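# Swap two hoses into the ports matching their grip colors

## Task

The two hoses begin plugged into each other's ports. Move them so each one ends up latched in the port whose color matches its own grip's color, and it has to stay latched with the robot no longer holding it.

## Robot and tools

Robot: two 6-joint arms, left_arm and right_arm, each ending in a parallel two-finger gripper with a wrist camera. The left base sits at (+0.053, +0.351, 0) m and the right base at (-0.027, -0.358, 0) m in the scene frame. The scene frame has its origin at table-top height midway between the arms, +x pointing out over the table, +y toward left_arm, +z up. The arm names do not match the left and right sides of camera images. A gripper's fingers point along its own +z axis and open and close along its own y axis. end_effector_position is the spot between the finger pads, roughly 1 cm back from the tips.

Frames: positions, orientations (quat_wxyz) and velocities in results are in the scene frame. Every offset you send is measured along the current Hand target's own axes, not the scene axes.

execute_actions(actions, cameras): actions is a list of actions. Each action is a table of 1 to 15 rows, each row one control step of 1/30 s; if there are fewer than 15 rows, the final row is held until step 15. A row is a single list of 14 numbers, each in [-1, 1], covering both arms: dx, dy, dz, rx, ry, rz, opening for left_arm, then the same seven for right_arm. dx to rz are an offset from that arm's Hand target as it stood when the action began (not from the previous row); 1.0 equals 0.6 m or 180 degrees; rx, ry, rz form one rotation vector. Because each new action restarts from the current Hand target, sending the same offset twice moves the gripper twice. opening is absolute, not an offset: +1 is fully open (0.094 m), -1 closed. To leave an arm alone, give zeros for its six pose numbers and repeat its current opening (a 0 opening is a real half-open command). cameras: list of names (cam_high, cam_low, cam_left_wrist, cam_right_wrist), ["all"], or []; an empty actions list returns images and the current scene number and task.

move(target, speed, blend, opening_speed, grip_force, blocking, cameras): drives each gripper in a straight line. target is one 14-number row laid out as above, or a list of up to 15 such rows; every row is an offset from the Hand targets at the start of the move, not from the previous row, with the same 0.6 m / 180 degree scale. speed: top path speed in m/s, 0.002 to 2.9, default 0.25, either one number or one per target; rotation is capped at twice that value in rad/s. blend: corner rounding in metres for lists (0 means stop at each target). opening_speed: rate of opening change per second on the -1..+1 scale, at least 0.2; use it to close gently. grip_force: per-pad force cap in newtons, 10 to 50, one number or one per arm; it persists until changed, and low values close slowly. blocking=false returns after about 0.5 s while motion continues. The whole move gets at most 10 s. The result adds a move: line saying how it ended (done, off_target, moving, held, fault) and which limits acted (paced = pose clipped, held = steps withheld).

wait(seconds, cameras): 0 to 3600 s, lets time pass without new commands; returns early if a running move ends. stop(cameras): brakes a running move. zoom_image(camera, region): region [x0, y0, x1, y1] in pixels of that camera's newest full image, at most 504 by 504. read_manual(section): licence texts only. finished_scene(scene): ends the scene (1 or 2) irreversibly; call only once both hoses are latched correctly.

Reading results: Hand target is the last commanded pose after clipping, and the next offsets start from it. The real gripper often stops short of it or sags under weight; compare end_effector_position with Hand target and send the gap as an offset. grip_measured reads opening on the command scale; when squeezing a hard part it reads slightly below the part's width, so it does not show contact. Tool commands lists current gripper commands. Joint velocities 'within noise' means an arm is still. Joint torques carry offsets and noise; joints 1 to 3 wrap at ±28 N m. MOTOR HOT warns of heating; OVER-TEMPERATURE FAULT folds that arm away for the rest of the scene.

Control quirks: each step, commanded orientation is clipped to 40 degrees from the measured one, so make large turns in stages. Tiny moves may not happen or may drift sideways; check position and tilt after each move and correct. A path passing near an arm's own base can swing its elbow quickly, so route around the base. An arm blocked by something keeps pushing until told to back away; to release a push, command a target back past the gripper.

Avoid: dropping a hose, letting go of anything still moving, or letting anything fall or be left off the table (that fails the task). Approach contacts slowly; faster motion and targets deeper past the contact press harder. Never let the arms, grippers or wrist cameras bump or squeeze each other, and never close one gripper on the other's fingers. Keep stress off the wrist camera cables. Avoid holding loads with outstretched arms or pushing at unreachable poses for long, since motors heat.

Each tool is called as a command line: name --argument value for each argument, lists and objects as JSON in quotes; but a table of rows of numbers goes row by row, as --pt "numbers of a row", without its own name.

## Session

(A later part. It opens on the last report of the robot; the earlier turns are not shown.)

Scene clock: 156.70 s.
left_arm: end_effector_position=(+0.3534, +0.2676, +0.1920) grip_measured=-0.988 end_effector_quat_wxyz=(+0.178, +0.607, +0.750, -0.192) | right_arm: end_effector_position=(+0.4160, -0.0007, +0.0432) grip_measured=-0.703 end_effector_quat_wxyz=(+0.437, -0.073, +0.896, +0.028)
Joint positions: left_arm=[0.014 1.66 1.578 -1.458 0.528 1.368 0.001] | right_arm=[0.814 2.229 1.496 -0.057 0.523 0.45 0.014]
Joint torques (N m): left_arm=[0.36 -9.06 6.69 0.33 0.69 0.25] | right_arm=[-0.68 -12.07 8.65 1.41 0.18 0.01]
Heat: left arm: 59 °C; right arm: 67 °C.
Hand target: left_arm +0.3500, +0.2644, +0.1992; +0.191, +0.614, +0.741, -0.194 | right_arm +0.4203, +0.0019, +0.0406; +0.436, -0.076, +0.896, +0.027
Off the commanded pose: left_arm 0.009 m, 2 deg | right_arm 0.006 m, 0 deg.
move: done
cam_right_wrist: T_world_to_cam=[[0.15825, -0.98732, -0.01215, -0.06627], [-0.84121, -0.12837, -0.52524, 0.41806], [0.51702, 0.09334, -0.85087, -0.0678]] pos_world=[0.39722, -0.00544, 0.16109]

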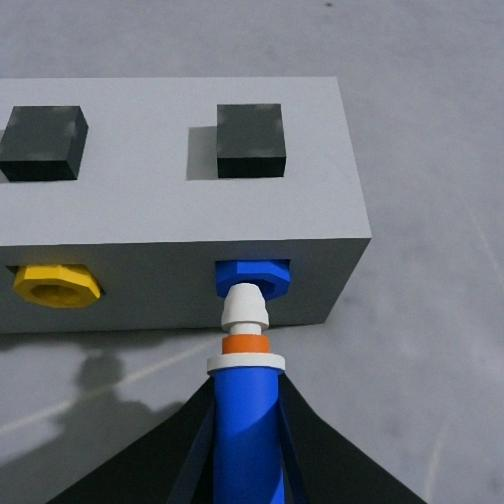

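move --pt "0 0 0 0 0 0 -1 0 -0.008 0 0 0 0 -1" --pt "0 0 0 0 0 0 -1 -0.021 -0.009 0.031 0 0 0 -1" --speed 0.05 --cameras '["cam_right_wrist"]'

Scene clock: 165.73 s.
left_arm: end_effector_position=(+0.3534, +0.2676, +0.1920) grip_measured=-0.988 end_effector_quat_wxyz=(+0.178, +0.607, +0.750, -0.192) | right_arm: end_effector_position=(+0.4281, -0.0041, +0.0398) grip_measured=-0.703 end_effector_quat_wxyz=(+0.425, -0.082, +0.901, +0.017)
Joint positions: left_arm=[0.014 1.66 1.578 -1.458 0.528 1.368 0.001] | right_arm=[0.789 2.264 1.564 -0.116 0.504 0.423 0.014]
Joint torques (N m): left_arm=[0.35 -9.05 6.71 0.33 0.69 0.25] | right_arm=[-1.73 -11.17 9.46 1.84 0.11 -0.06]
Heat: left arm: 58 °C; right arm: 65 °C.
Hand target: left_arm +0.3500, +0.2644, +0.1992; +0.191, +0.614, +0.741, -0.194 | right_arm +0.4434, +0.0000, +0.0390; +0.436, -0.076, +0.896, +0.027
Off the commanded pose: left_arm 0.009 m, 2 deg | right_arm 0.016 m, 2 deg.
move: off_target (right_arm)
cam_right_wrist: T_world_to_cam=[[0.16344, -0.98646, 0.01369, -0.07481], [-0.85321, -0.1483, -0.50004, 0.43005], [0.49529, 0.07005, -0.8659, -0.06678]] pos_world=[0.41223, -0.00534, 0.15824]

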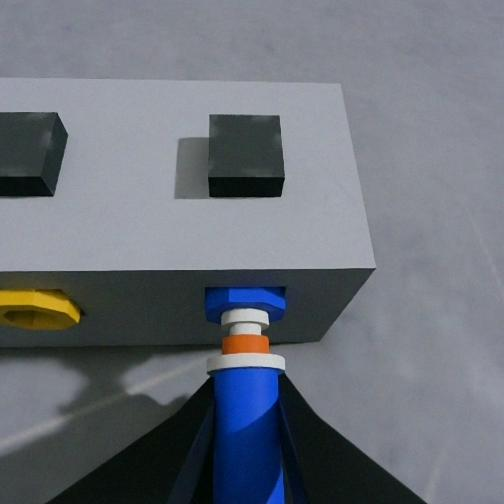

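move --target '[0,0,0,0,0,0,-1,-0.127,0.003,0.105,0.007,-0.045,0.005,-1]' --speed 0.1 --cameras '["cam_right_wrist"]'

zoom_image --camera "cam_right_wrist" --region '[180, 290, 310, 420]'

Scene clock: 171.20 s.
left_arm: end_effector_position=(+0.3534, +0.2676, +0.1920) grip_measured=-0.988 end_effector_quat_wxyz=(+0.178, +0.607, +0.750, -0.192) | right_arm: end_effector_position=(+0.4379, -0.0065, +0.0370) grip_measured=-0.703 end_effector_quat_wxyz=(+0.375, -0.132, +0.916, -0.051)
Joint positions: left_arm=[0.014 1.66 1.578 -1.458 0.528 1.368 0.001] | right_arm=[0.778 2.361 1.81 -0.414 0.521 0.344 0.014]
Joint torques (N m): left_arm=[0.34 -9.05 6.72 0.32 0.69 0.24] | right_arm=[-7.05 -9.22 12.78 4.25 0.28 -0.21]
Heat: left arm: 57 °C; right arm: 64 °C.
Hand target: left_arm +0.3500, +0.2644, +0.1992; +0.191, +0.614, +0.741, -0.194 | right_arm +0.5384, +0.0176, +0.0599; +0.499, -0.062, +0.864, +0.026
Off the commanded pose: left_arm 0.009 m, 2 deg | right_arm 0.106 m, 19 deg.
move: off_target (right_arm)
cam_right_wrist: T_world_to_cam=[[0.20303, -0.96468, 0.16787, -0.10167], [-0.88671, -0.25386, -0.38639, 0.44643], [0.41536, -0.0704, -0.90693, -0.03829]] pos_world=[0.4324, 0.01256, 0.15484]

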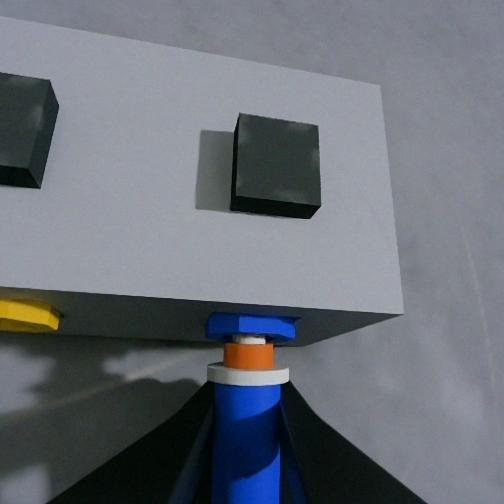

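Scaled by 3.877.

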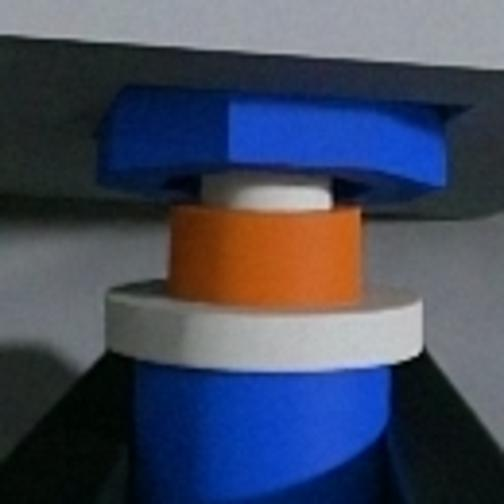

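move --target '[0,0,0,0,0,0,-1,-0.067,-0.02,0.0163,0.029,-0.03,0.0165,-1]' --speed 0.1 --cameras '["cam_right_wrist"]'

zoom_image --camera "cam_right_wrist" --region '[180, 290, 310, 420]'

Scene clock: 176.20 s.
left_arm: end_effector_position=(+0.3534, +0.2676, +0.1920) grip_measured=-0.988 end_effector_quat_wxyz=(+0.178, +0.607, +0.750, -0.192) | right_arm: end_effector_position=(+0.4387, -0.0080, +0.0388) grip_measured=-0.703 end_effector_quat_wxyz=(+0.356, -0.131, +0.923, -0.066)
Joint positions: left_arm=[0.014 1.66 1.578 -1.458 0.528 1.368 0.001] | right_arm=[0.777 2.395 1.904 -0.53 0.526 0.362 0.014]
Joint torques (N m): left_arm=[0.34 -9.05 6.71 0.33 0.69 0.25] | right_arm=[-7.86 -12.05 14.02 4.49 1.19 0.1]
Heat: left arm: 57 °C; right arm: 64 °C.
Hand target: left_arm +0.3500, +0.2644, +0.1992; +0.191, +0.614, +0.741, -0.194 | right_arm +0.5683, +0.0101, +0.0900; +0.540, -0.016, +0.841, +0.002
Off the commanded pose: left_arm 0.009 m, 2 deg | right_arm 0.140 m, 28 deg.
move: off_target (right_arm)
cam_right_wrist: T_world_to_cam=[[0.19287, -0.96265, 0.19001, -0.09995], [-0.90415, -0.24959, -0.34672, 0.45362], [0.38119, -0.10493, -0.91852, -0.02184]] pos_world=[0.43774, 0.01471, 0.1562]

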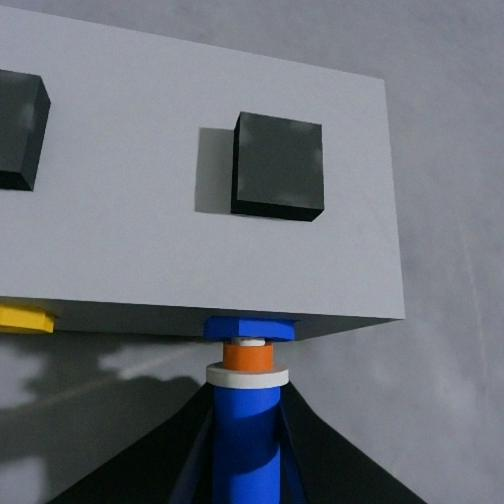

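Scaled by 3.877.

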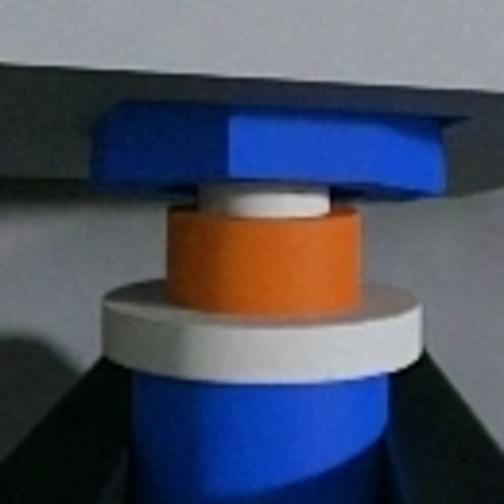

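move --target '[0,0,0,0,0,0,-1,0.161,-0.0165,-0.176,-0.02,0,-0.009,-1]' --speed 0.15 --cameras '["cam_right_wrist"]'

Scene clock: 188.47 s.
left_arm: end_effector_position=(+0.3534, +0.2676, +0.1920) grip_measured=-0.988 end_effector_quat_wxyz=(+0.178, +0.607, +0.750, -0.192) | right_arm: end_effector_position=(+0.4305, -0.0038, +0.0350) grip_measured=-0.703 end_effector_quat_wxyz=(+0.525, -0.055, +0.849, +0.017)
Joint positions: left_arm=[0.014 1.66 1.578 -1.458 0.528 1.368 0.001] | right_arm=[0.823 2.295 1.386 0.31 0.65 0.359 0.014]
Joint torques (N m): left_arm=[0.36 -9.07 6.72 0.33 0.69 0.25] | right_arm=[-0.25 -15.17 5.39 1.91 0.39 0.07]
Heat: left arm: 57 °C; right arm: 65 °C.
Hand target: left_arm +0.3500, +0.2644, +0.1992; +0.191, +0.614, +0.741, -0.194 | right_arm +0.4324, -0.0044, +0.0462; +0.539, -0.045, +0.841, +0.021
Off the commanded pose: left_arm 0.009 m, 2 deg | right_arm 0.011 m, 2 deg.
move: off_target (right_arm)
cam_right_wrist: T_world_to_cam=[[0.11961, -0.99281, 0.00417, -0.05563], [-0.72559, -0.09028, -0.68219, 0.3814], [0.67766, 0.07857, -0.73117, -0.15526]] pos_world=[0.3886, -0.0086, 0.1469]

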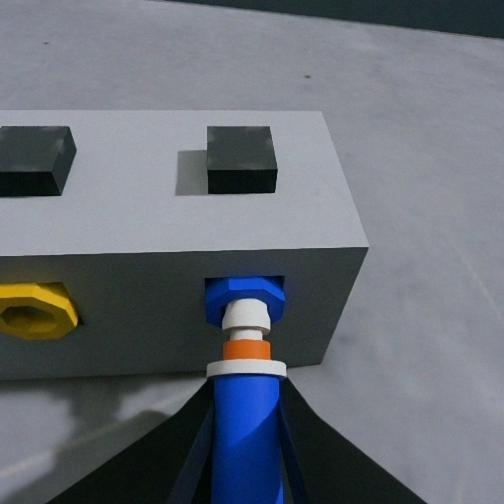

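move --target '[0,0,0,0,0,0,-1,-0.092,0.005,0.14,0.01,-0.03,0.005,-1]' --speed 0.1 --cameras '["cam_right_wrist","cam_low"]'

zoom_image --camera "cam_right_wrist" --region '[180, 290, 310, 420]'

Scene clock: 195.63 s.
left_arm: end_effector_position=(+0.3534, +0.2676, +0.1920) grip_measured=-0.988 end_effector_quat_wxyz=(+0.178, +0.607, +0.750, -0.192) | right_arm: end_effector_position=(+0.4425, -0.0073, +0.0340) grip_measured=-0.703 end_effector_quat_wxyz=(+0.504, -0.096, +0.855, -0.078)
Joint positions: left_arm=[0.014 1.66 1.578 -1.458 0.528 1.368 0.001] | right_arm=[0.826 2.358 1.559 0.085 0.747 0.267 0.014]
Joint torques (N m): left_arm=[0.36 -9.06 6.74 0.33 0.69 0.25] | right_arm=[-8.69 -9.06 14.86 3.83 -0.57 -0.19]
Heat: left arm: 57 °C; right arm: 68 °C.
Hand target: left_arm +0.3500, +0.2644, +0.1992; +0.191, +0.614, +0.741, -0.194 | right_arm +0.5310, +0.0083, +0.0611; +0.579, -0.028, +0.815, +0.014
Off the commanded pose: left_arm 0.009 m, 2 deg | right_arm 0.094 m, 16 deg.
move: off_target (right_arm)
cam_right_wrist: T_world_to_cam=[[0.09273, -0.97426, 0.20547, -0.05545], [-0.74989, -0.20409, -0.62929, 0.39725], [0.65503, -0.09572, -0.74952, -0.15458]] pos_world=[0.40429, 0.01225, 0.14551]
Images, in order (width x height): cam_low 504x504, cam_right_wrist 504x504.

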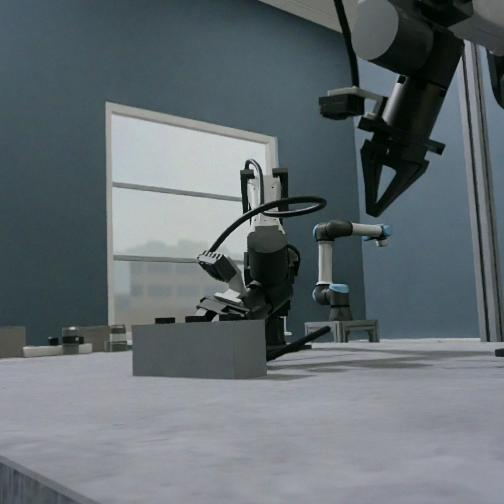

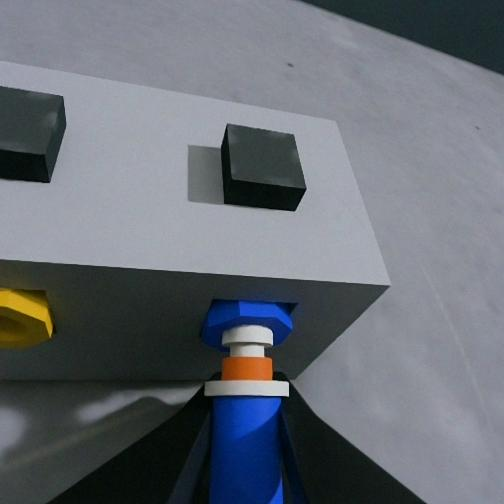

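Scaled by 3.877.

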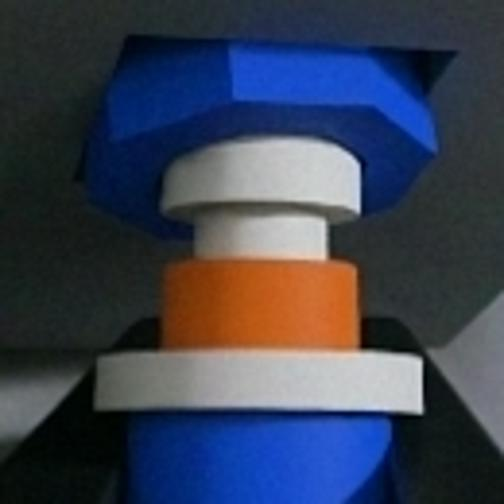

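move --target '[0,0,0,0,0,0,-1,0.07,-0.0135,-0.152,-0.026,0.03,-0.009,-1]' --speed 0.15 --cameras '["cam_right_wrist"]'

zoom_image --camera "cam_right_wrist" --region '[180, 260, 310, 390]'

Scene clock: 202.47 s.
left_arm: end_effector_position=(+0.3534, +0.2676, +0.1920) grip_measured=-0.988 end_effector_quat_wxyz=(+0.178, +0.607, +0.750, -0.192) | right_arm: end_effector_position=(+0.4313, -0.0051, +0.0334) grip_measured=-0.704 end_effector_quat_wxyz=(+0.524, -0.080, +0.848, +0.029)
Joint positions: left_arm=[0.014 1.66 1.578 -1.458 0.528 1.368 0.001] | right_arm=[0.807 2.283 1.347 0.363 0.593 0.306 0.014]
Joint torques (N m): left_arm=[0.35 -9.03 6.72 0.33 0.68 0.25] | right_arm=[-0.2 -16.83 5.07 1.79 0.33 0.23]
Heat: left arm: 56 °C; right arm: 66 °C.
Hand target: left_arm +0.3500, +0.2644, +0.1992; +0.191, +0.614, +0.741, -0.194 | right_arm +0.4318, -0.0059, +0.0516; +0.538, -0.064, +0.839, +0.038
Off the commanded pose: left_arm 0.009 m, 2 deg | right_arm 0.018 m, 3 deg.
move: off_target (right_arm)
cam_right_wrist: T_world_to_cam=[[0.17371, -0.98474, 0.01067, -0.08055], [-0.71957, -0.13431, -0.68131, 0.37794], [0.67235, 0.11067, -0.73192, -0.15447]] pos_world=[0.3898, -0.01146, 0.1453]

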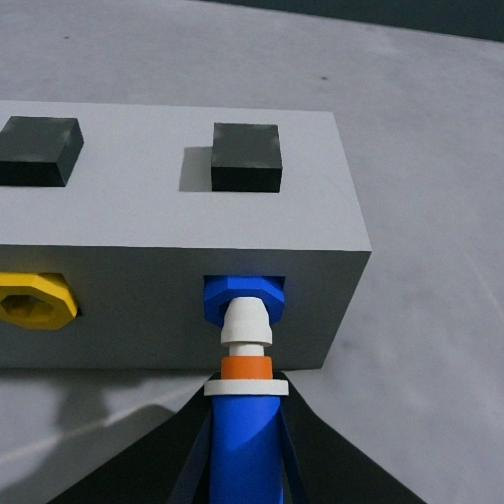

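Scaled by 3.877.

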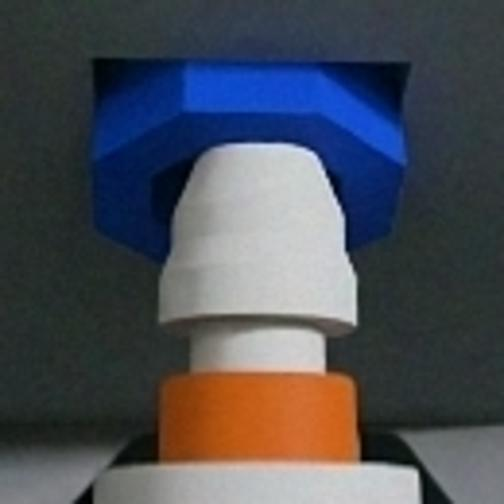

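move --target '[0,0,0,0,0,0,-1,-0.023,0.0,-0.018,0,0,0,-1]' --speed 0.08 --cameras '["cam_right_wrist"]'

zoom_image --camera "cam_right_wrist" --region '[180, 260, 310, 390]'

Scene clock: 209.00 s.
left_arm: end_effector_position=(+0.3534, +0.2676, +0.1920) grip_measured=-0.988 end_effector_quat_wxyz=(+0.178, +0.607, +0.750, -0.192) | right_arm: end_effector_position=(+0.4301, -0.0052, +0.0549) grip_measured=-0.704 end_effector_quat_wxyz=(+0.533, -0.073, +0.842, +0.033)
Joint positions: left_arm=[0.014 1.66 1.578 -1.458 0.528 1.368 0.001] | right_arm=[0.811 2.234 1.342 0.342 0.604 0.312 0.014]
Joint torques (N m): left_arm=[0.36 -9.07 6.71 0.33 0.69 0.25] | right_arm=[-0.12 -16.65 5.5 1.56 0.27 0.17]
Heat: left arm: 56 °C; right arm: 69 °C.
Hand target: left_arm +0.3500, +0.2644, +0.1992; +0.191, +0.614, +0.741, -0.194 | right_arm +0.4278, -0.0065, +0.0689; +0.538, -0.064, +0.839, +0.038
Off the commanded pose: left_arm 0.009 m, 2 deg | right_arm 0.014 m, 1 deg.
move: off_target (right_arm)
cam_right_wrist: T_world_to_cam=[[0.16629, -0.98607, -0.00345, -0.07672], [-0.70731, -0.11684, -0.69718, 0.38737], [0.68706, 0.11837, -0.71689, -0.14499]] pos_world=[0.38637, -0.01323, 0.16586]

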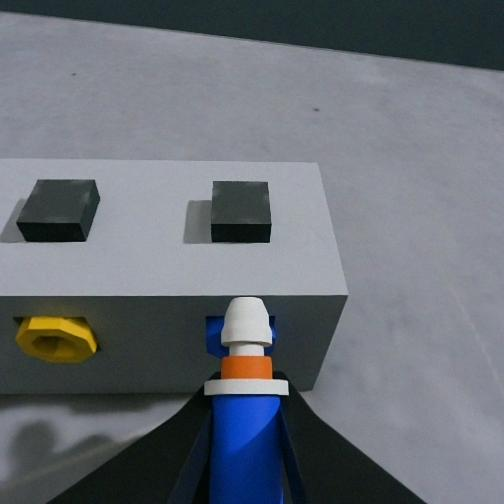

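Scaled by 3.877.

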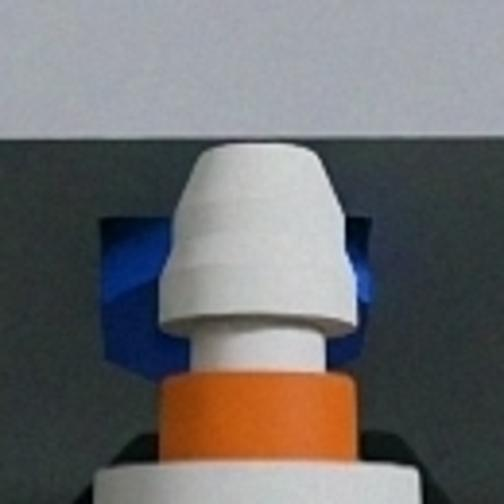

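move --pt "0 0 0 0 0 0 -1 0.045 -0.008 -0.0985 0 0.078 0 -1" --pt "0 0 0 0 0 0 -1 0.113 -0.008 -0.067 0 0.078 0 -1" --speed '[0.15,0.08]' --cameras '["cam_right_wrist"]'

Scene clock: 226.27 s.
left_arm: end_effector_position=(+0.3534, +0.2676, +0.1920) grip_measured=-0.988 end_effector_quat_wxyz=(+0.178, +0.607, +0.750, -0.192) | right_arm: end_effector_position=(+0.3653, -0.0234, +0.0307) grip_measured=-0.704 end_effector_quat_wxyz=(+0.432, -0.070, +0.899, +0.025)
Joint positions: left_arm=[0.014 1.66 1.578 -1.458 0.528 1.368 0.001] | right_arm=[0.868 2.098 1.233 0.033 0.56 0.508 0.014]
Joint torques (N m): left_arm=[0.35 -9.06 6.75 0.33 0.69 0.25] | right_arm=[-0.06 -10.78 5.55 1.65 0.23 0.14]
Heat: left arm: 56 °C; right arm: 74 °C. Fold the right arm in close to its base, or ease its load, before you think long.
Hand target: left_arm +0.3500, +0.2644, +0.1992; +0.191, +0.614, +0.741, -0.194 | right_arm +0.3643, -0.0211, +0.0239; +0.432, -0.068, +0.899, +0.030
Off the commanded pose: left_arm 0.009 m, 2 deg | right_arm 0.007 m, 1 deg.
MOTOR HOT: joint 2 (shoulder) of the right arm reports 74 °C; the controller's stop level is 90 °C. To cool a motor, set the load down, stop pushing, or move to a pose that needs little force.
move: done
cam_right_wrist: T_world_to_cam=[[0.15053, -0.98855, -0.0109, -0.07811], [-0.84887, -0.12359, -0.51395, 0.36847], [0.50672, 0.08662, -0.85775, -0.04624]] pos_world=[0.34797, -0.02767, 0.14886]

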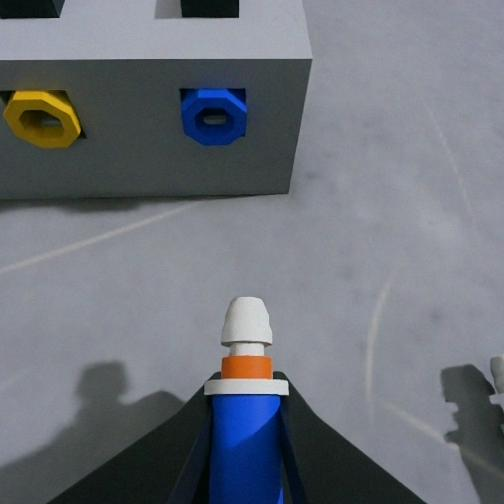

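move --pt "0 0 0 0 0 0 -1 0.0224 0 0.0168 0 0 0 -1" --pt "0 0 0 0 0 0 -1 0.0224 0 0.0168 0 0 0 0.1" --pt "0 0 0 0 0 0 -1 0.0 0 -0.2 0 0 0 0.1" --speed '[0.06,0.06,0.15]' --cameras '["cam_right_wrist"]'

Scene clock: 233.47 s.
left_arm: end_effector_position=(+0.3534, +0.2676, +0.1920) grip_measured=-0.988 end_effector_quat_wxyz=(+0.178, +0.607, +0.750, -0.192) | right_arm: end_effector_position=(+0.2724, -0.0309, +0.0913) grip_measured=+0.097 end_effector_quat_wxyz=(+0.426, -0.076, +0.901, +0.028)
Joint positions: left_arm=[0.014 1.66 1.578 -1.458 0.528 1.368 0.001] | right_arm=[1.056 1.791 1.101 -0.248 0.664 0.681 0.052]
Joint torques (N m): left_arm=[0.35 -9.05 6.71 0.33 0.69 0.25] | right_arm=[-0.28 -11.75 6.09 1.16 0.41 0.16]
Heat: left arm: 56 °C; right arm: 72 °C. Fold the right arm in close to its base, or ease its load, before you think long.
Hand target: left_arm +0.3500, +0.2644, +0.1992; +0.191, +0.614, +0.741, -0.194 | right_arm +0.2718, -0.0346, +0.0990; +0.432, -0.068, +0.899, +0.030
Off the commanded pose: left_arm 0.009 m, 2 deg | right_arm 0.008 m, 1 deg.
MOTOR HOT: still on. Joint 2 (shoulder) of the right arm reports 72 °C.
move: done; target 2's new opening was sent with right_arm's hand 0.015 m and 1 deg from that target
cam_right_wrist: T_world_to_cam=[[0.16275, -0.98659, -0.01221, -0.07404], [-0.85306, -0.13448, -0.50418, 0.31974], [0.49578, 0.09247, -0.86351, 0.05725]] pos_world=[0.25643, -0.03534, 0.20974]

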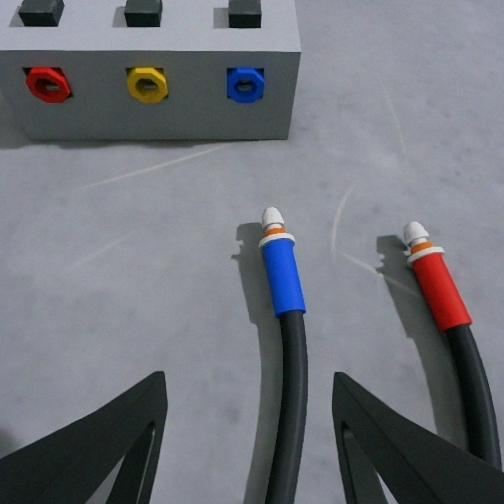

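move --target '[0,0,0,0,0,0,-1,-0.022,-0.25,-0.246,0,0,0,0.1]' --speed 0.25

wait --seconds 40

Scene clock: 237.60 s.
left_arm: end_effector_position=(+0.3534, +0.2676, +0.1920) grip_measured=-0.988 end_effector_quat_wxyz=(+0.178, +0.607, +0.750, -0.192) | right_arm: end_effector_position=(+0.1895, -0.1985, +0.2019) grip_measured=+0.097 end_effector_quat_wxyz=(+0.434, -0.066, +0.898, +0.030)
Joint positions: left_arm=[0.014 1.66 1.578 -1.458 0.528 1.368 0.001] | right_arm=[1.027 0.951 0.869 -0.825 0.663 0.663 0.052]
Joint torques (N m): left_arm=[0.36 -9.07 6.72 0.33 0.69 0.26] | right_arm=[-0.05 -1.74 7.56 1.19 0.28 0.08]
Heat: left arm: 56 °C; right arm: 71 °C.
Hand target: left_arm +0.3500, +0.2644, +0.1992; +0.191, +0.614, +0.741, -0.194 | right_arm +0.1882, -0.1982, +0.2026; +0.432, -0.068, +0.899, +0.030
Off the commanded pose: left_arm 0.009 m, 2 deg | right_arm 0.001 m, 0 deg.
MOTOR HOT: cleared for the motors of the right arm.
move: done

Scene clock: 277.60 s.
left_arm: end_effector_position=(+0.3534, +0.2676, +0.1920) grip_measured=-0.988 end_effector_quat_wxyz=(+0.178, +0.607, +0.750, -0.192) | right_arm: end_effector_position=(+0.1894, -0.1986, +0.2019) grip_measured=+0.097 end_effector_quat_wxyz=(+0.434, -0.066, +0.898, +0.030)
Joint positions: left_arm=[0.014 1.66 1.578 -1.458 0.528 1.368 0.001] | right_arm=[1.027 0.951 0.869 -0.825 0.663 0.663 0.052]
Joint torques (N m): left_arm=[0.36 -9.05 6.72 0.33 0.69 0.26] | right_arm=[-0.08 -1.76 7.62 1.18 0.28 0.07]
Heat: left arm: 56 °C; right arm: 55 °C.
Hand target: left_arm +0.3500, +0.2644, +0.1992; +0.191, +0.614, +0.741, -0.194 | right_arm +0.1882, -0.1982, +0.2026; +0.432, -0.068, +0.899, +0.030
Tool commands: left_gripper/opening=-1.0 right_gripper/opening=+0.1
Off the commanded pose: left_arm 0.009 m, 2 deg | right_arm 0.001 m, 0 deg.
wait: 40.00 s; at rest by 0.17 s

move --pt "0 0 0 0 0 0 -1 0.006 0.219 0.267 -0.028 0 -0.0225 0.1" --pt "0 0 0 0 0 0 -1 0.031 0.2305 0.44 -0.028 0 -0.0225 0.1" --speed '[0.25,0.12]' --cameras '["cam_right_wrist"]'

Scene clock: 290.80 s.
left_arm: end_effector_position=(+0.3534, +0.2676, +0.1920) grip_measured=-0.988 end_effector_quat_wxyz=(+0.178, +0.607, +0.750, -0.192) | right_arm: end_effector_position=(+0.3546, -0.0390, +0.0228) grip_measured=+0.097 end_effector_quat_wxyz=(+0.426, -0.117, +0.896, +0.048)
Joint positions: left_arm=[0.014 1.66 1.578 -1.458 0.528 1.368 0.001] | right_arm=[0.834 2.03 1.076 0.171 0.46 0.398 0.052]
Joint torques (N m): left_arm=[0.32 -9.06 6.72 0.33 0.69 0.25] | right_arm=[-0.65 -9.54 7.5 1.61 0.12 -0.03]
Heat: left arm: 56 °C; right arm: 53 °C.
Hand target: left_arm +0.3500, +0.2644, +0.1992; +0.191, +0.614, +0.741, -0.194 | right_arm +0.3600, -0.0335, +0.0222; +0.429, -0.119, +0.894, +0.054
Off the commanded pose: left_arm 0.009 m, 2 deg | right_arm 0.008 m, 1 deg.
move: done
cam_right_wrist: T_world_to_cam=[[0.25276, -0.96745, -0.01262, -0.12731], [-0.83554, -0.21168, -0.50701, 0.34508], [0.48784, 0.1387, -0.86184, -0.03737]] pos_world=[0.33874, -0.04494, 0.14115]

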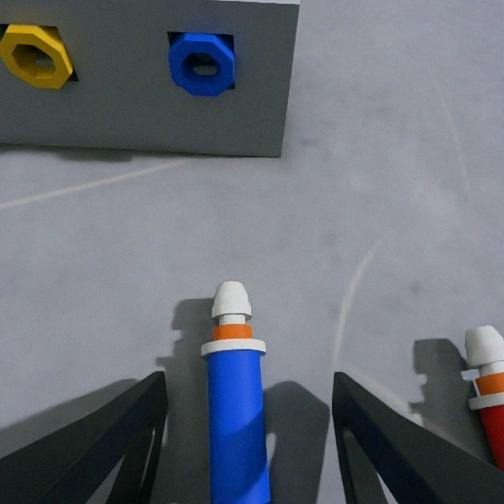

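move --pt "0 0 0 0 0 0 -1 0.0125 0.01 0.011 0 0 0 0.1" --pt "0 0 0 0 0 0 -1 0.0125 0.01 0.011 0 0 0 -1" --speed 0.08

move --target '[0,0,0,0,0,0,-1,-0.05,0.0,-0.04,0.016,0,0.013,-1]' --speed 0.12 --cameras '["cam_right_wrist"]'

Scene clock: 295.77 s.
left_arm: end_effector_position=(+0.3534, +0.2676, +0.1920) grip_measured=-0.988 end_effector_quat_wxyz=(+0.178, +0.607, +0.750, -0.192) | right_arm: end_effector_position=(+0.3602, -0.0313, +0.0216) grip_measured=-0.634 end_effector_quat_wxyz=(+0.436, -0.114, +0.891, +0.057)
Joint positions: left_arm=[0.014 1.66 1.578 -1.458 0.528 1.368 0.001] | right_arm=[0.836 2.06 1.091 0.215 0.46 0.398 0.017]
Joint torques (N m): left_arm=[0.35 -9.05 6.69 0.33 0.68 0.26] | right_arm=[0.09 -9.14 6.94 1.48 0.17 0.08]
Heat: left arm: 56 °C; right arm: 54 °C.
Hand target: left_arm +0.3500, +0.2644, +0.1992; +0.191, +0.614, +0.741, -0.194 | right_arm +0.3589, -0.0277, +0.0120; +0.429, -0.119, +0.894, +0.054
Off the commanded pose: left_arm 0.009 m, 2 deg | right_arm 0.010 m, 1 deg.
move: done; target 2's new opening was sent with right_arm's hand 0.011 m and 1 deg from that target

Scene clock: 296.90 s.
left_arm: end_effector_position=(+0.3534, +0.2676, +0.1920) grip_measured=-0.988 end_effector_quat_wxyz=(+0.178, +0.607, +0.750, -0.192) | right_arm: end_effector_position=(+0.3533, -0.0346, +0.0238) grip_measured=-0.635 end_effector_quat_wxyz=(+0.410, -0.103, +0.906, +0.025)
Joint positions: left_arm=[0.014 1.66 1.578 -1.458 0.528 1.368 0.001] | right_arm=[0.856 2.053 1.164 0.031 0.504 0.456 0.017]
Joint torques (N m): left_arm=[0.36 -9.06 6.72 0.33 0.69 0.25] | right_arm=[-0.05 -15.23 7.86 1.34 0.34 0.16]
Heat: left arm: 56 °C; right arm: 55 °C.
Hand target: left_arm +0.3500, +0.2644, +0.1992; +0.191, +0.614, +0.741, -0.194 | right_arm +0.3589, -0.0274, +0.0506; +0.431, -0.090, +0.897, +0.040
Off the commanded pose: left_arm 0.009 m, 2 deg | right_arm 0.028 m, 3 deg.
move: off_target (right_arm)
cam_right_wrist: T_world_to_cam=[[0.20798, -0.97803, 0.01401, -0.10785], [-0.86086, -0.18982, -0.4721, 0.35433], [0.46439, 0.08613, -0.88143, -0.02962]] pos_world=[0.34121, -0.03567, 0.14268]

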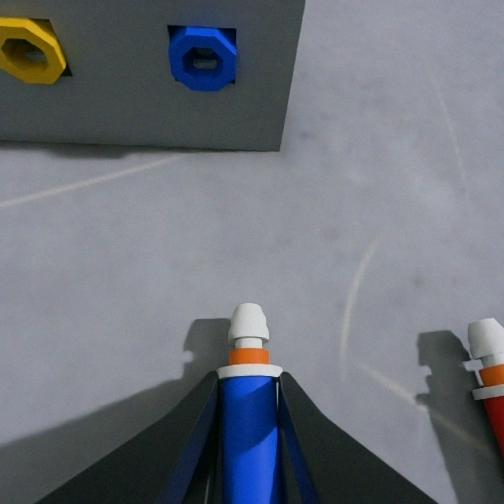

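move --target '[0,0,0,0,0,0,-1,-0.0417,0.02,0.033,0,0,0,-1]' --speed 0.1 --cameras '["cam_right_wrist"]'

Scene clock: 302.47 s.
left_arm: end_effector_position=(+0.3534, +0.2676, +0.1920) grip_measured=-0.988 end_effector_quat_wxyz=(+0.178, +0.607, +0.750, -0.192) | right_arm: end_effector_position=(+0.3834, -0.0118, +0.0590) grip_measured=-0.636 end_effector_quat_wxyz=(+0.432, -0.087, +0.897, +0.041)
Joint positions: left_arm=[0.014 1.66 1.578 -1.458 0.528 1.368 0.001] | right_arm=[0.839 2.087 1.338 -0.042 0.504 0.453 0.017]
Joint torques (N m): left_arm=[0.35 -9.05 6.74 0.33 0.69 0.25] | right_arm=[-0.68 -11.18 8.24 1.41 0.18 -0.01]
Heat: left arm: 56 °C; right arm: 58 °C.
Hand target: left_arm +0.3500, +0.2644, +0.1992; +0.191, +0.614, +0.741, -0.194 | right_arm +0.3870, -0.0096, +0.0576; +0.431, -0.090, +0.897, +0.040
Off the commanded pose: left_arm 0.009 m, 2 deg | right_arm 0.004 m, 0 deg.
move: done
cam_right_wrist: T_world_to_cam=[[0.19446, -0.9806, -0.02452, -0.08492], [-0.84179, -0.15399, -0.51738, 0.39707], [0.50357, 0.12125, -0.8554, -0.03061]] pos_world=[0.36618, -0.01842, 0.17717]

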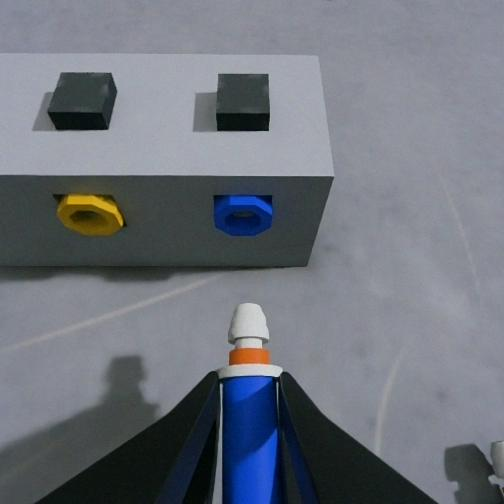

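move --target '[0,0,0,0,0,0,-1,-0.0215,-0.002,0.036,0,0,0,-1]' --speed 0.06 --cameras '["cam_right_wrist"]'

Scene clock: 305.57 s.
left_arm: end_effector_position=(+0.3534, +0.2676, +0.1920) grip_measured=-0.988 end_effector_quat_wxyz=(+0.178, +0.607, +0.750, -0.192) | right_arm: end_effector_position=(+0.4079, -0.0099, +0.0550) grip_measured=-0.636 end_effector_quat_wxyz=(+0.432, -0.086, +0.897, +0.039)
Joint positions: left_arm=[0.014 1.66 1.578 -1.458 0.528 1.368 0.001] | right_arm=[0.801 2.154 1.427 -0.053 0.48 0.424 0.017]
Joint torques (N m): left_arm=[0.35 -9.07 6.74 0.33 0.69 0.25] | right_arm=[-0.51 -11.67 8.75 1.43 0.13 -0.01]
Heat: left arm: 56 °C; right arm: 59 °C.
Hand target: left_arm +0.3500, +0.2644, +0.1992; +0.191, +0.614, +0.741, -0.194 | right_arm +0.4118, -0.0059, +0.0541; +0.431, -0.090, +0.897, +0.040
Off the commanded pose: left_arm 0.009 m, 2 deg | right_arm 0.006 m, 0 deg.
move: done
cam_right_wrist: T_world_to_cam=[[0.19115, -0.98131, -0.02224, -0.08666], [-0.84301, -0.15252, -0.51582, 0.4162], [0.50279, 0.11735, -0.85641, -0.04623]] pos_world=[0.39067, -0.01613, 0.17317]

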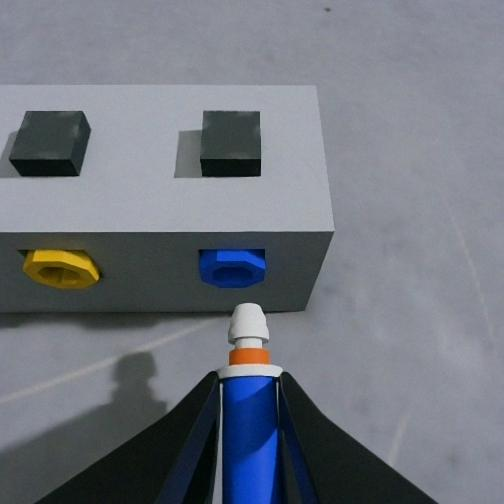

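move --pt "0 0 0 0 0 0 -1 0 0.013 0 0 0 0 -1" --pt "0 0 0 0 0 0 -1 -0.0185 0.012 0.028 0 0 0 -1" --speed 0.05 --cameras '["cam_right_wrist"]'

Scene clock: 309.70 s.
left_arm: end_effector_position=(+0.3534, +0.2676, +0.1920) grip_measured=-0.988 end_effector_quat_wxyz=(+0.178, +0.607, +0.750, -0.192) | right_arm: end_effector_position=(+0.4195, +0.0034, +0.0470) grip_measured=-0.636 end_effector_quat_wxyz=(+0.420, -0.096, +0.902, +0.039)
Joint positions: left_arm=[0.014 1.66 1.578 -1.458 0.528 1.368 0.001] | right_arm=[0.796 2.229 1.537 -0.109 0.458 0.414 0.017]
Joint torques (N m): left_arm=[0.35 -9.03 6.72 0.33 0.69 0.25] | right_arm=[-1.13 -12.57 9.17 1.58 0.27 0]
Heat: left arm: 56 °C; right arm: 60 °C.
Hand target: left_arm +0.3500, +0.2644, +0.1992; +0.191, +0.614, +0.741, -0.194 | right_arm +0.4301, +0.0051, +0.0524; +0.431, -0.090, +0.897, +0.040
Off the commanded pose: left_arm 0.009 m, 2 deg | right_arm 0.012 m, 2 deg.
move: off_target (right_arm)
cam_right_wrist: T_world_to_cam=[[0.20774, -0.97807, -0.01509, -0.08338], [-0.85213, -0.17337, -0.49378, 0.42674], [0.48034, 0.11544, -0.86945, -0.05043]] pos_world=[0.40518, -0.00174, 0.16561]

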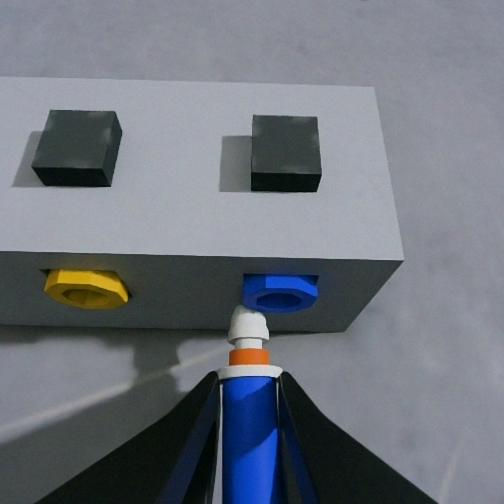

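move --target '[0,0,0,0,0,0,-1,0.0115,-0.0105,-0.0235,0,0,0,-1]' --speed 0.08 --cameras '["cam_right_wrist"]'

Scene clock: 318.73 s.
left_arm: end_effector_position=(+0.3534, +0.2676, +0.1920) grip_measured=-0.988 end_effector_quat_wxyz=(+0.178, +0.607, +0.750, -0.192) | right_arm: end_effector_position=(+0.4110, -0.0059, +0.0293) grip_measured=-0.636 end_effector_quat_wxyz=(+0.407, -0.101, +0.907, +0.027)
Joint positions: left_arm=[0.014 1.66 1.578 -1.458 0.528 1.368 0.001] | right_arm=[0.796 2.229 1.485 -0.095 0.46 0.414 0.017]
Joint torques (N m): left_arm=[0.35 -9.06 6.71 0.33 0.69 0.25] | right_arm=[-0.49 -17.69 6.15 1.62 0.31 0.07]
Heat: left arm: 56 °C; right arm: 61 °C.
Hand target: left_arm +0.3500, +0.2644, +0.1992; +0.191, +0.614, +0.741, -0.194 | right_arm +0.4163, -0.0042, +0.0558; +0.431, -0.090, +0.897, +0.040
Off the commanded pose: left_arm 0.009 m, 2 deg | right_arm 0.027 m, 4 deg.
move: off_target (right_arm)
cam_right_wrist: T_world_to_cam=[[0.20663, -0.97839, 0.00776, -0.09125], [-0.8646, -0.1863, -0.46664, 0.41346], [0.45801, 0.08971, -0.88441, -0.0512]] pos_world=[0.39978, -0.00765, 0.14836]

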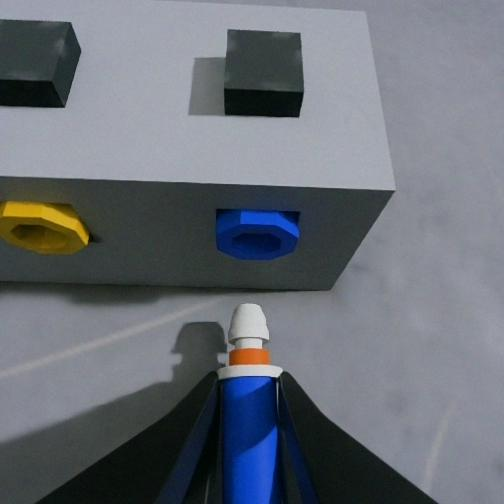

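move --pt "0 0 0 0 0 0 -1 -0.032 0 -0.035 0 0 0 -1" --pt "0 0 0 0 0 0 -1 0 0 0 0 0 0 -1" --speed 0.1 --cameras '["cam_right_wrist"]'

Scene clock: 323.20 s.
left_arm: end_effector_position=(+0.3534, +0.2676, +0.1920) grip_measured=-0.988 end_effector_quat_wxyz=(+0.178, +0.607, +0.750, -0.192) | right_arm: end_effector_position=(+0.4145, -0.0031, +0.0643) grip_measured=-0.636 end_effector_quat_wxyz=(+0.430, -0.092, +0.897, +0.044)
Joint positions: left_arm=[0.014 1.66 1.578 -1.458 0.528 1.368 0.001] | right_arm=[0.796 2.166 1.488 -0.098 0.464 0.414 0.017]
Joint torques (N m): left_arm=[0.35 -9.05 6.71 0.33 0.69 0.25] | right_arm=[-0.46 -11.88 6.16 1.73 0.26 0.07]
Heat: left arm: 56 °C; right arm: 63 °C.
Hand target: left_arm +0.3500, +0.2644, +0.1992; +0.191, +0.614, +0.741, -0.194 | right_arm +0.4162, -0.0042, +0.0556; +0.431, -0.090, +0.897, +0.040
Off the commanded pose: left_arm 0.009 m, 2 deg | right_arm 0.009 m, 0 deg.
move: done
cam_right_wrist: T_world_to_cam=[[0.20419, -0.97858, -0.02613, -0.08625], [-0.84262, -0.16211, -0.51353, 0.42732], [0.4983, 0.12688, -0.85767, -0.0405]] pos_world=[0.39786, -0.00999, 0.18246]

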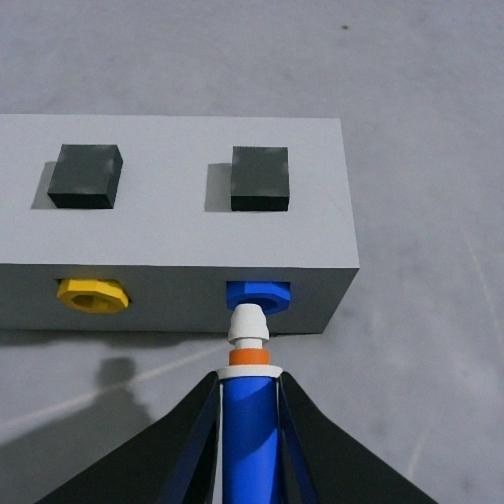

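move --pt "0 0 0 0 0 0 -1 0.014 -0.008 0.01 0 0 0 -1" --speed 0.06 --cameras '["cam_right_wrist"]'

Scene clock: 327.13 s.
left_arm: end_effector_position=(+0.3534, +0.2676, +0.1920) grip_measured=-0.988 end_effector_quat_wxyz=(+0.178, +0.607, +0.750, -0.192) | right_arm: end_effector_position=(+0.4141, -0.0079, +0.0520) grip_measured=-0.636 end_effector_quat_wxyz=(+0.429, -0.089, +0.898, +0.042)
Joint positions: left_arm=[0.014 1.66 1.578 -1.458 0.528 1.368 0.001] | right_arm=[0.791 2.176 1.452 -0.053 0.464 0.414 0.017]
Joint torques (N m): left_arm=[0.34 -9.1 6.71 0.33 0.69 0.25] | right_arm=[-0.72 -12.07 6.17 1.7 0.21 0]
Heat: left arm: 56 °C; right arm: 64 °C.
Hand target: left_arm +0.3500, +0.2644, +0.1992; +0.191, +0.614, +0.741, -0.194 | right_arm +0.4166, -0.0089, +0.0454; +0.431, -0.090, +0.897, +0.040
Off the commanded pose: left_arm 0.009 m, 2 deg | right_arm 0.007 m, 0 deg.
move: done
cam_right_wrist: T_world_to_cam=[[0.19894, -0.97969, -0.02507, -0.08914], [-0.84414, -0.15831, -0.51221, 0.42044], [0.49784, 0.12306, -0.85849, -0.05004]] pos_world=[0.39755, -0.01461, 0.17016]

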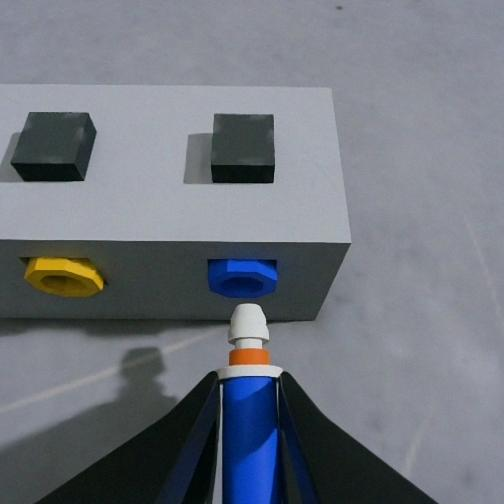

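move --pt "0 0 0 0 0 0 -1 -0.04 0.0035 0.0335 0 0 0 -1" --speed 0.05 --cameras '["cam_right_wrist"]'

zoom_image --camera "cam_right_wrist" --region '[180, 260, 310, 390]'

Scene clock: 332.73 s.
left_arm: end_effector_position=(+0.3534, +0.2676, +0.1920) grip_measured=-0.988 end_effector_quat_wxyz=(+0.178, +0.607, +0.750, -0.192) | right_arm: end_effector_position=(+0.4241, -0.0062, +0.0389) grip_measured=-0.636 end_effector_quat_wxyz=(+0.402, -0.106, +0.909, +0.026)
Joint positions: left_arm=[0.014 1.66 1.578 -1.458 0.528 1.368 0.001] | right_arm=[0.773 2.243 1.558 -0.155 0.436 0.39 0.017]
Joint torques (N m): left_arm=[0.34 -9.06 6.72 0.33 0.7 0.25] | right_arm=[-1.87 -12.15 10.02 1.99 0.25 -0.03]
Heat: left arm: 56 °C; right arm: 64 °C.
Hand target: left_arm +0.3500, +0.2644, +0.1992; +0.191, +0.614, +0.741, -0.194 | right_arm +0.4462, -0.0008, +0.0515; +0.431, -0.090, +0.897, +0.040
Off the commanded pose: left_arm 0.009 m, 2 deg | right_arm 0.026 m, 4 deg.
move: off_target (right_arm)
cam_right_wrist: T_world_to_cam=[[0.21406, -0.97676, 0.01102, -0.09756], [-0.86777, -0.19534, -0.45697, 0.43003], [0.4485, 0.08825, -0.88941, -0.04457]] pos_world=[0.41405, -0.00736, 0.15794]

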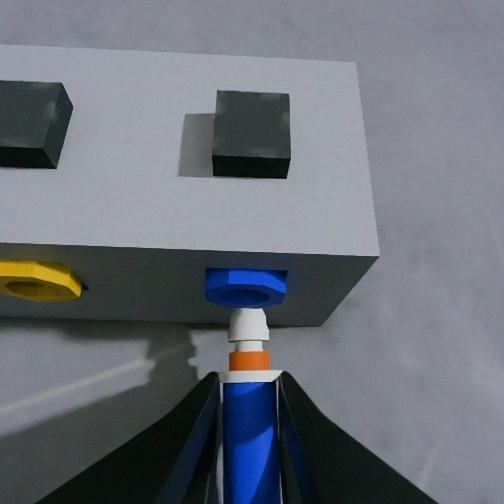

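Scaled by 3.877.

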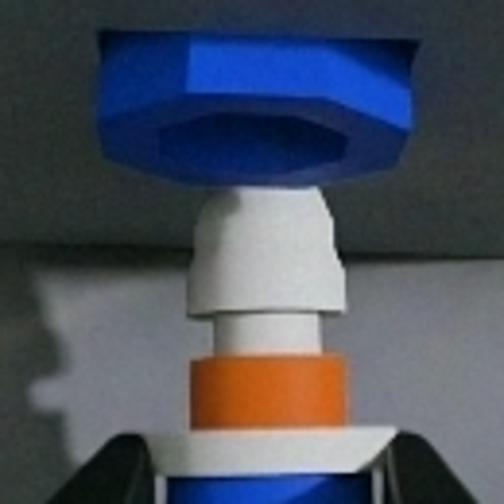

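move --pt "0 0 0 0 0 0 -1 0.01 -0.006 -0.08 0 0 0 -1" --pt "0 0 0 0 0 0 -1 0.032 -0.006 -0.041 0 0 0 -1" --speed 0.1 --cameras '["cam_right_wrist"]'

Scene clock: 338.33 s.
left_arm: end_effector_position=(+0.3534, +0.2676, +0.1920) grip_measured=-0.988 end_effector_quat_wxyz=(+0.178, +0.607, +0.750, -0.192) | right_arm: end_effector_position=(+0.4139, -0.0089, +0.0597) grip_measured=-0.636 end_effector_quat_wxyz=(+0.430, -0.092, +0.897, +0.043)
Joint positions: left_arm=[0.014 1.66 1.578 -1.458 0.528 1.368 0.001] | right_arm=[0.789 2.159 1.456 -0.072 0.46 0.407 0.017]
Joint torques (N m): left_arm=[0.38 -9.03 6.72 0.33 0.69 0.25] | right_arm=[-0.68 -11.86 6.09 1.73 0.23 0.05]
Heat: left arm: 56 °C; right arm: 65 °C.
Hand target: left_arm +0.3500, +0.2644, +0.1992; +0.191, +0.614, +0.741, -0.194 | right_arm +0.4163, -0.0105, +0.0519; +0.431, -0.090, +0.897, +0.040
Off the commanded pose: left_arm 0.009 m, 2 deg | right_arm 0.008 m, 0 deg.
move: done
cam_right_wrist: T_world_to_cam=[[0.20349, -0.97879, -0.02351, -0.09181], [-0.84284, -0.1629, -0.51292, 0.42344], [0.49822, 0.12419, -0.85811, -0.04332]] pos_world=[0.39716, -0.0155, 0.17786]

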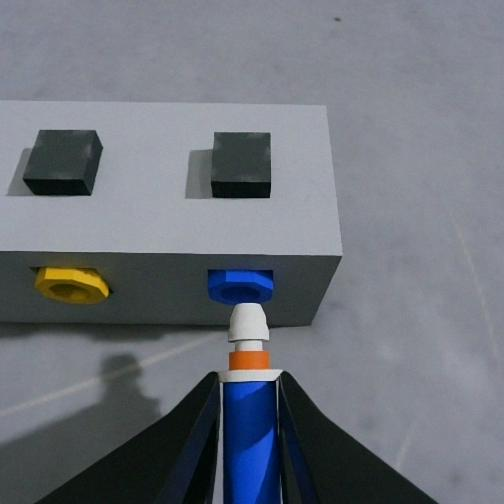

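move --pt "0 0 0 0 0 0 -1 -0.0425 0.005 0.029 0 0 0 -1" --speed 0.05 --cameras '["cam_right_wrist"]'

Scene clock: 341.93 s.
left_arm: end_effector_position=(+0.3534, +0.2676, +0.1920) grip_measured=-0.988 end_effector_quat_wxyz=(+0.178, +0.607, +0.750, -0.192) | right_arm: end_effector_position=(+0.4216, -0.0079, +0.0437) grip_measured=-0.636 end_effector_quat_wxyz=(+0.397, -0.108, +0.911, +0.026)
Joint positions: left_arm=[0.014 1.66 1.578 -1.458 0.528 1.368 0.001] | right_arm=[0.772 2.227 1.559 -0.182 0.431 0.391 0.017]
Joint torques (N m): left_arm=[0.35 -9.05 6.72 0.33 0.69 0.25] | right_arm=[-1.77 -12.62 10.18 1.99 0.31 -0.02]
Heat: left arm: 56 °C; right arm: 65 °C.
Hand target: left_arm +0.3500, +0.2644, +0.1992; +0.191, +0.614, +0.741, -0.194 | right_arm +0.4448, -0.0018, +0.0609; +0.431, -0.090, +0.897, +0.040
Off the commanded pose: left_arm 0.009 m, 2 deg | right_arm 0.029 m, 5 deg.
move: off_target (right_arm)
cam_right_wrist: T_world_to_cam=[[0.21677, -0.97614, 0.01256, -0.09988], [-0.87174, -0.19935, -0.44757, 0.43094], [0.4394, 0.08607, -0.89416, -0.03502]] pos_world=[0.41271, -0.00857, 0.16282]

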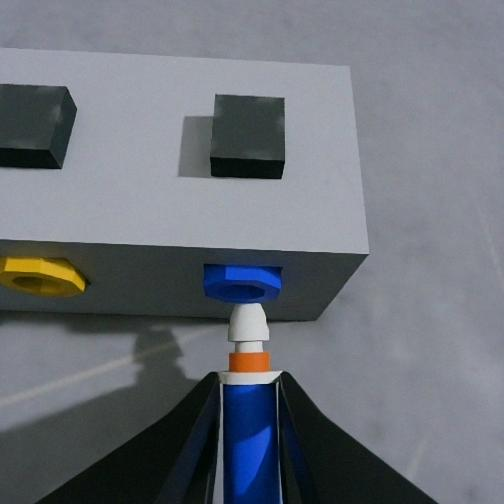

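move --pt "0 0 0 0 0 0 -1 -0.012 0.0 -0.032 0 -0.02 0 -1" --pt "0 0 0 0 0 0 -1 -0.042 0.0 0.0 0 -0.03 0 -1" --speed 0.05 --cameras '["cam_right_wrist"]'

Scene clock: 347.03 s.
left_arm: end_effector_position=(+0.3534, +0.2676, +0.1920) grip_measured=-0.988 end_effector_quat_wxyz=(+0.178, +0.607, +0.750, -0.192) | right_arm: end_effector_position=(+0.4253, -0.0088, +0.0443) grip_measured=-0.636 end_effector_quat_wxyz=(+0.415, -0.120, +0.902, +0.018)
Joint positions: left_arm=[0.014 1.66 1.578 -1.458 0.528 1.368 0.001] | right_arm=[0.772 2.227 1.534 -0.123 0.452 0.345 0.017]
Joint torques (N m): left_arm=[0.34 -9.03 6.74 0.33 0.69 0.25] | right_arm=[-2.28 -13.9 11.1 2.37 0.38 -0.04]
Heat: left arm: 56 °C; right arm: 66 °C.
Hand target: left_arm +0.3500, +0.2644, +0.1992; +0.191, +0.614, +0.741, -0.194 | right_arm +0.4602, +0.0015, +0.0806; +0.472, -0.088, +0.876, +0.044
Off the commanded pose: left_arm 0.009 m, 2 deg | right_arm 0.051 m, 9 deg.
move: off_target (right_arm)
cam_right_wrist: T_world_to_cam=[[0.232, -0.97182, 0.04174, -0.1093], [-0.84919, -0.22328, -0.47857, 0.4259], [0.4744, 0.07558, -0.87706, -0.05174]] pos_world=[0.41157, -0.00722, 0.16301]

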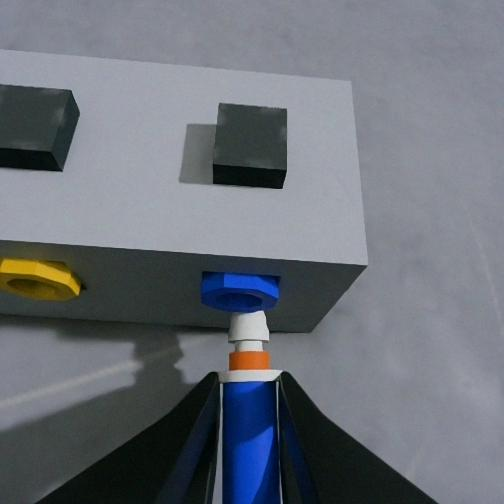

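move --pt "0 0 0 0 0 0 -1 0.03 -0.006 -0.08 0 0.03 0 -1" --pt "0 0 0 0 0 0 -1 0.058 -0.003 -0.072 0 0.03 0 -1" --speed 0.1 --cameras '["cam_right_wrist"]'

Scene clock: 363.40 s.
left_arm: end_effector_position=(+0.3534, +0.2676, +0.1920) grip_measured=-0.988 end_effector_quat_wxyz=(+0.178, +0.607, +0.750, -0.192) | right_arm: end_effector_position=(+0.4043, -0.0139, +0.0616) grip_measured=-0.636 end_effector_quat_wxyz=(+0.414, -0.100, +0.904, +0.031)
Joint positions: left_arm=[0.014 1.66 1.578 -1.458 0.528 1.368 0.001] | right_arm=[0.796 2.133 1.453 -0.141 0.462 0.409 0.017]
Joint torques (N m): left_arm=[0.35 -9.05 6.72 0.33 0.69 0.24] | right_arm=[-0.03 -15.05 6.32 1.68 0.32 0.16]
Heat: left arm: 56 °C; right arm: 71 °C.
Hand target: left_arm +0.3500, +0.2644, +0.1992; +0.191, +0.614, +0.741, -0.194 | right_arm +0.4064, -0.0112, +0.0754; +0.431, -0.090, +0.897, +0.040
Off the commanded pose: left_arm 0.009 m, 2 deg | right_arm 0.014 m, 3 deg.
move: off_target (right_arm)
cam_right_wrist: T_world_to_cam=[[0.20764, -0.9782, 0.00176, -0.09791], [-0.85736, -0.18286, -0.48115, 0.41917], [0.47098, 0.09839, -0.87664, -0.02448]] pos_world=[0.39124, -0.01672, 0.18039]

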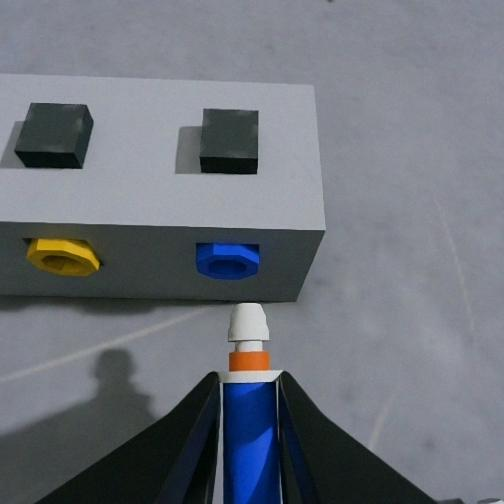

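move --pt "0 0 0 0 0 0 -1 -0.03 0.013 0.0265 0 0 0 -1" --speed 0.05 --cameras '["cam_right_wrist"]'

Scene clock: 368.97 s.
left_arm: end_effector_position=(+0.3534, +0.2676, +0.1920) grip_measured=-0.988 end_effector_quat_wxyz=(+0.178, +0.607, +0.750, -0.192) | right_arm: end_effector_position=(+0.4232, +0.0005, +0.0813) grip_measured=-0.636 end_effector_quat_wxyz=(+0.432, -0.090, +0.896, +0.044)
Joint positions: left_arm=[0.014 1.66 1.578 -1.458 0.528 1.368 0.001] | right_arm=[0.789 2.171 1.564 -0.163 0.462 0.409 0.017]
Joint torques (N m): left_arm=[0.35 -9.05 6.71 0.33 0.69 0.25] | right_arm=[-0.77 -11.93 9.09 1.38 0.21 0.02]
Heat: left arm: 56 °C; right arm: 72 °C.
Hand target: left_arm +0.3500, +0.2644, +0.1992; +0.191, +0.614, +0.741, -0.194 | right_arm +0.4280, +0.0012, +0.0793; +0.431, -0.090, +0.897, +0.040
Off the commanded pose: left_arm 0.009 m, 2 deg | right_arm 0.005 m, 0 deg.
move: done
cam_right_wrist: T_world_to_cam=[[0.20142, -0.97912, -0.02758, -0.08273], [-0.84079, -0.15838, -0.51768, 0.4435], [0.5025, 0.12746, -0.85513, -0.03268]] pos_world=[0.40597, -0.00659, 0.19937]

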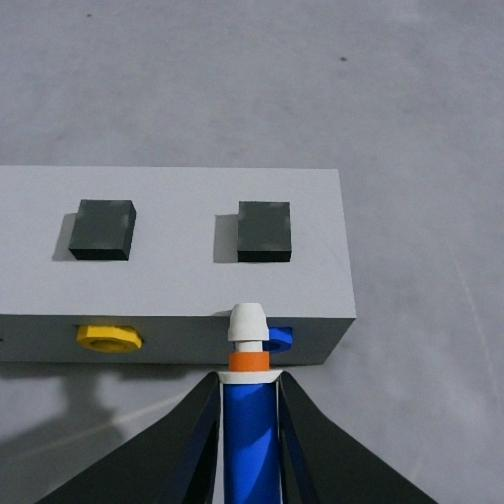

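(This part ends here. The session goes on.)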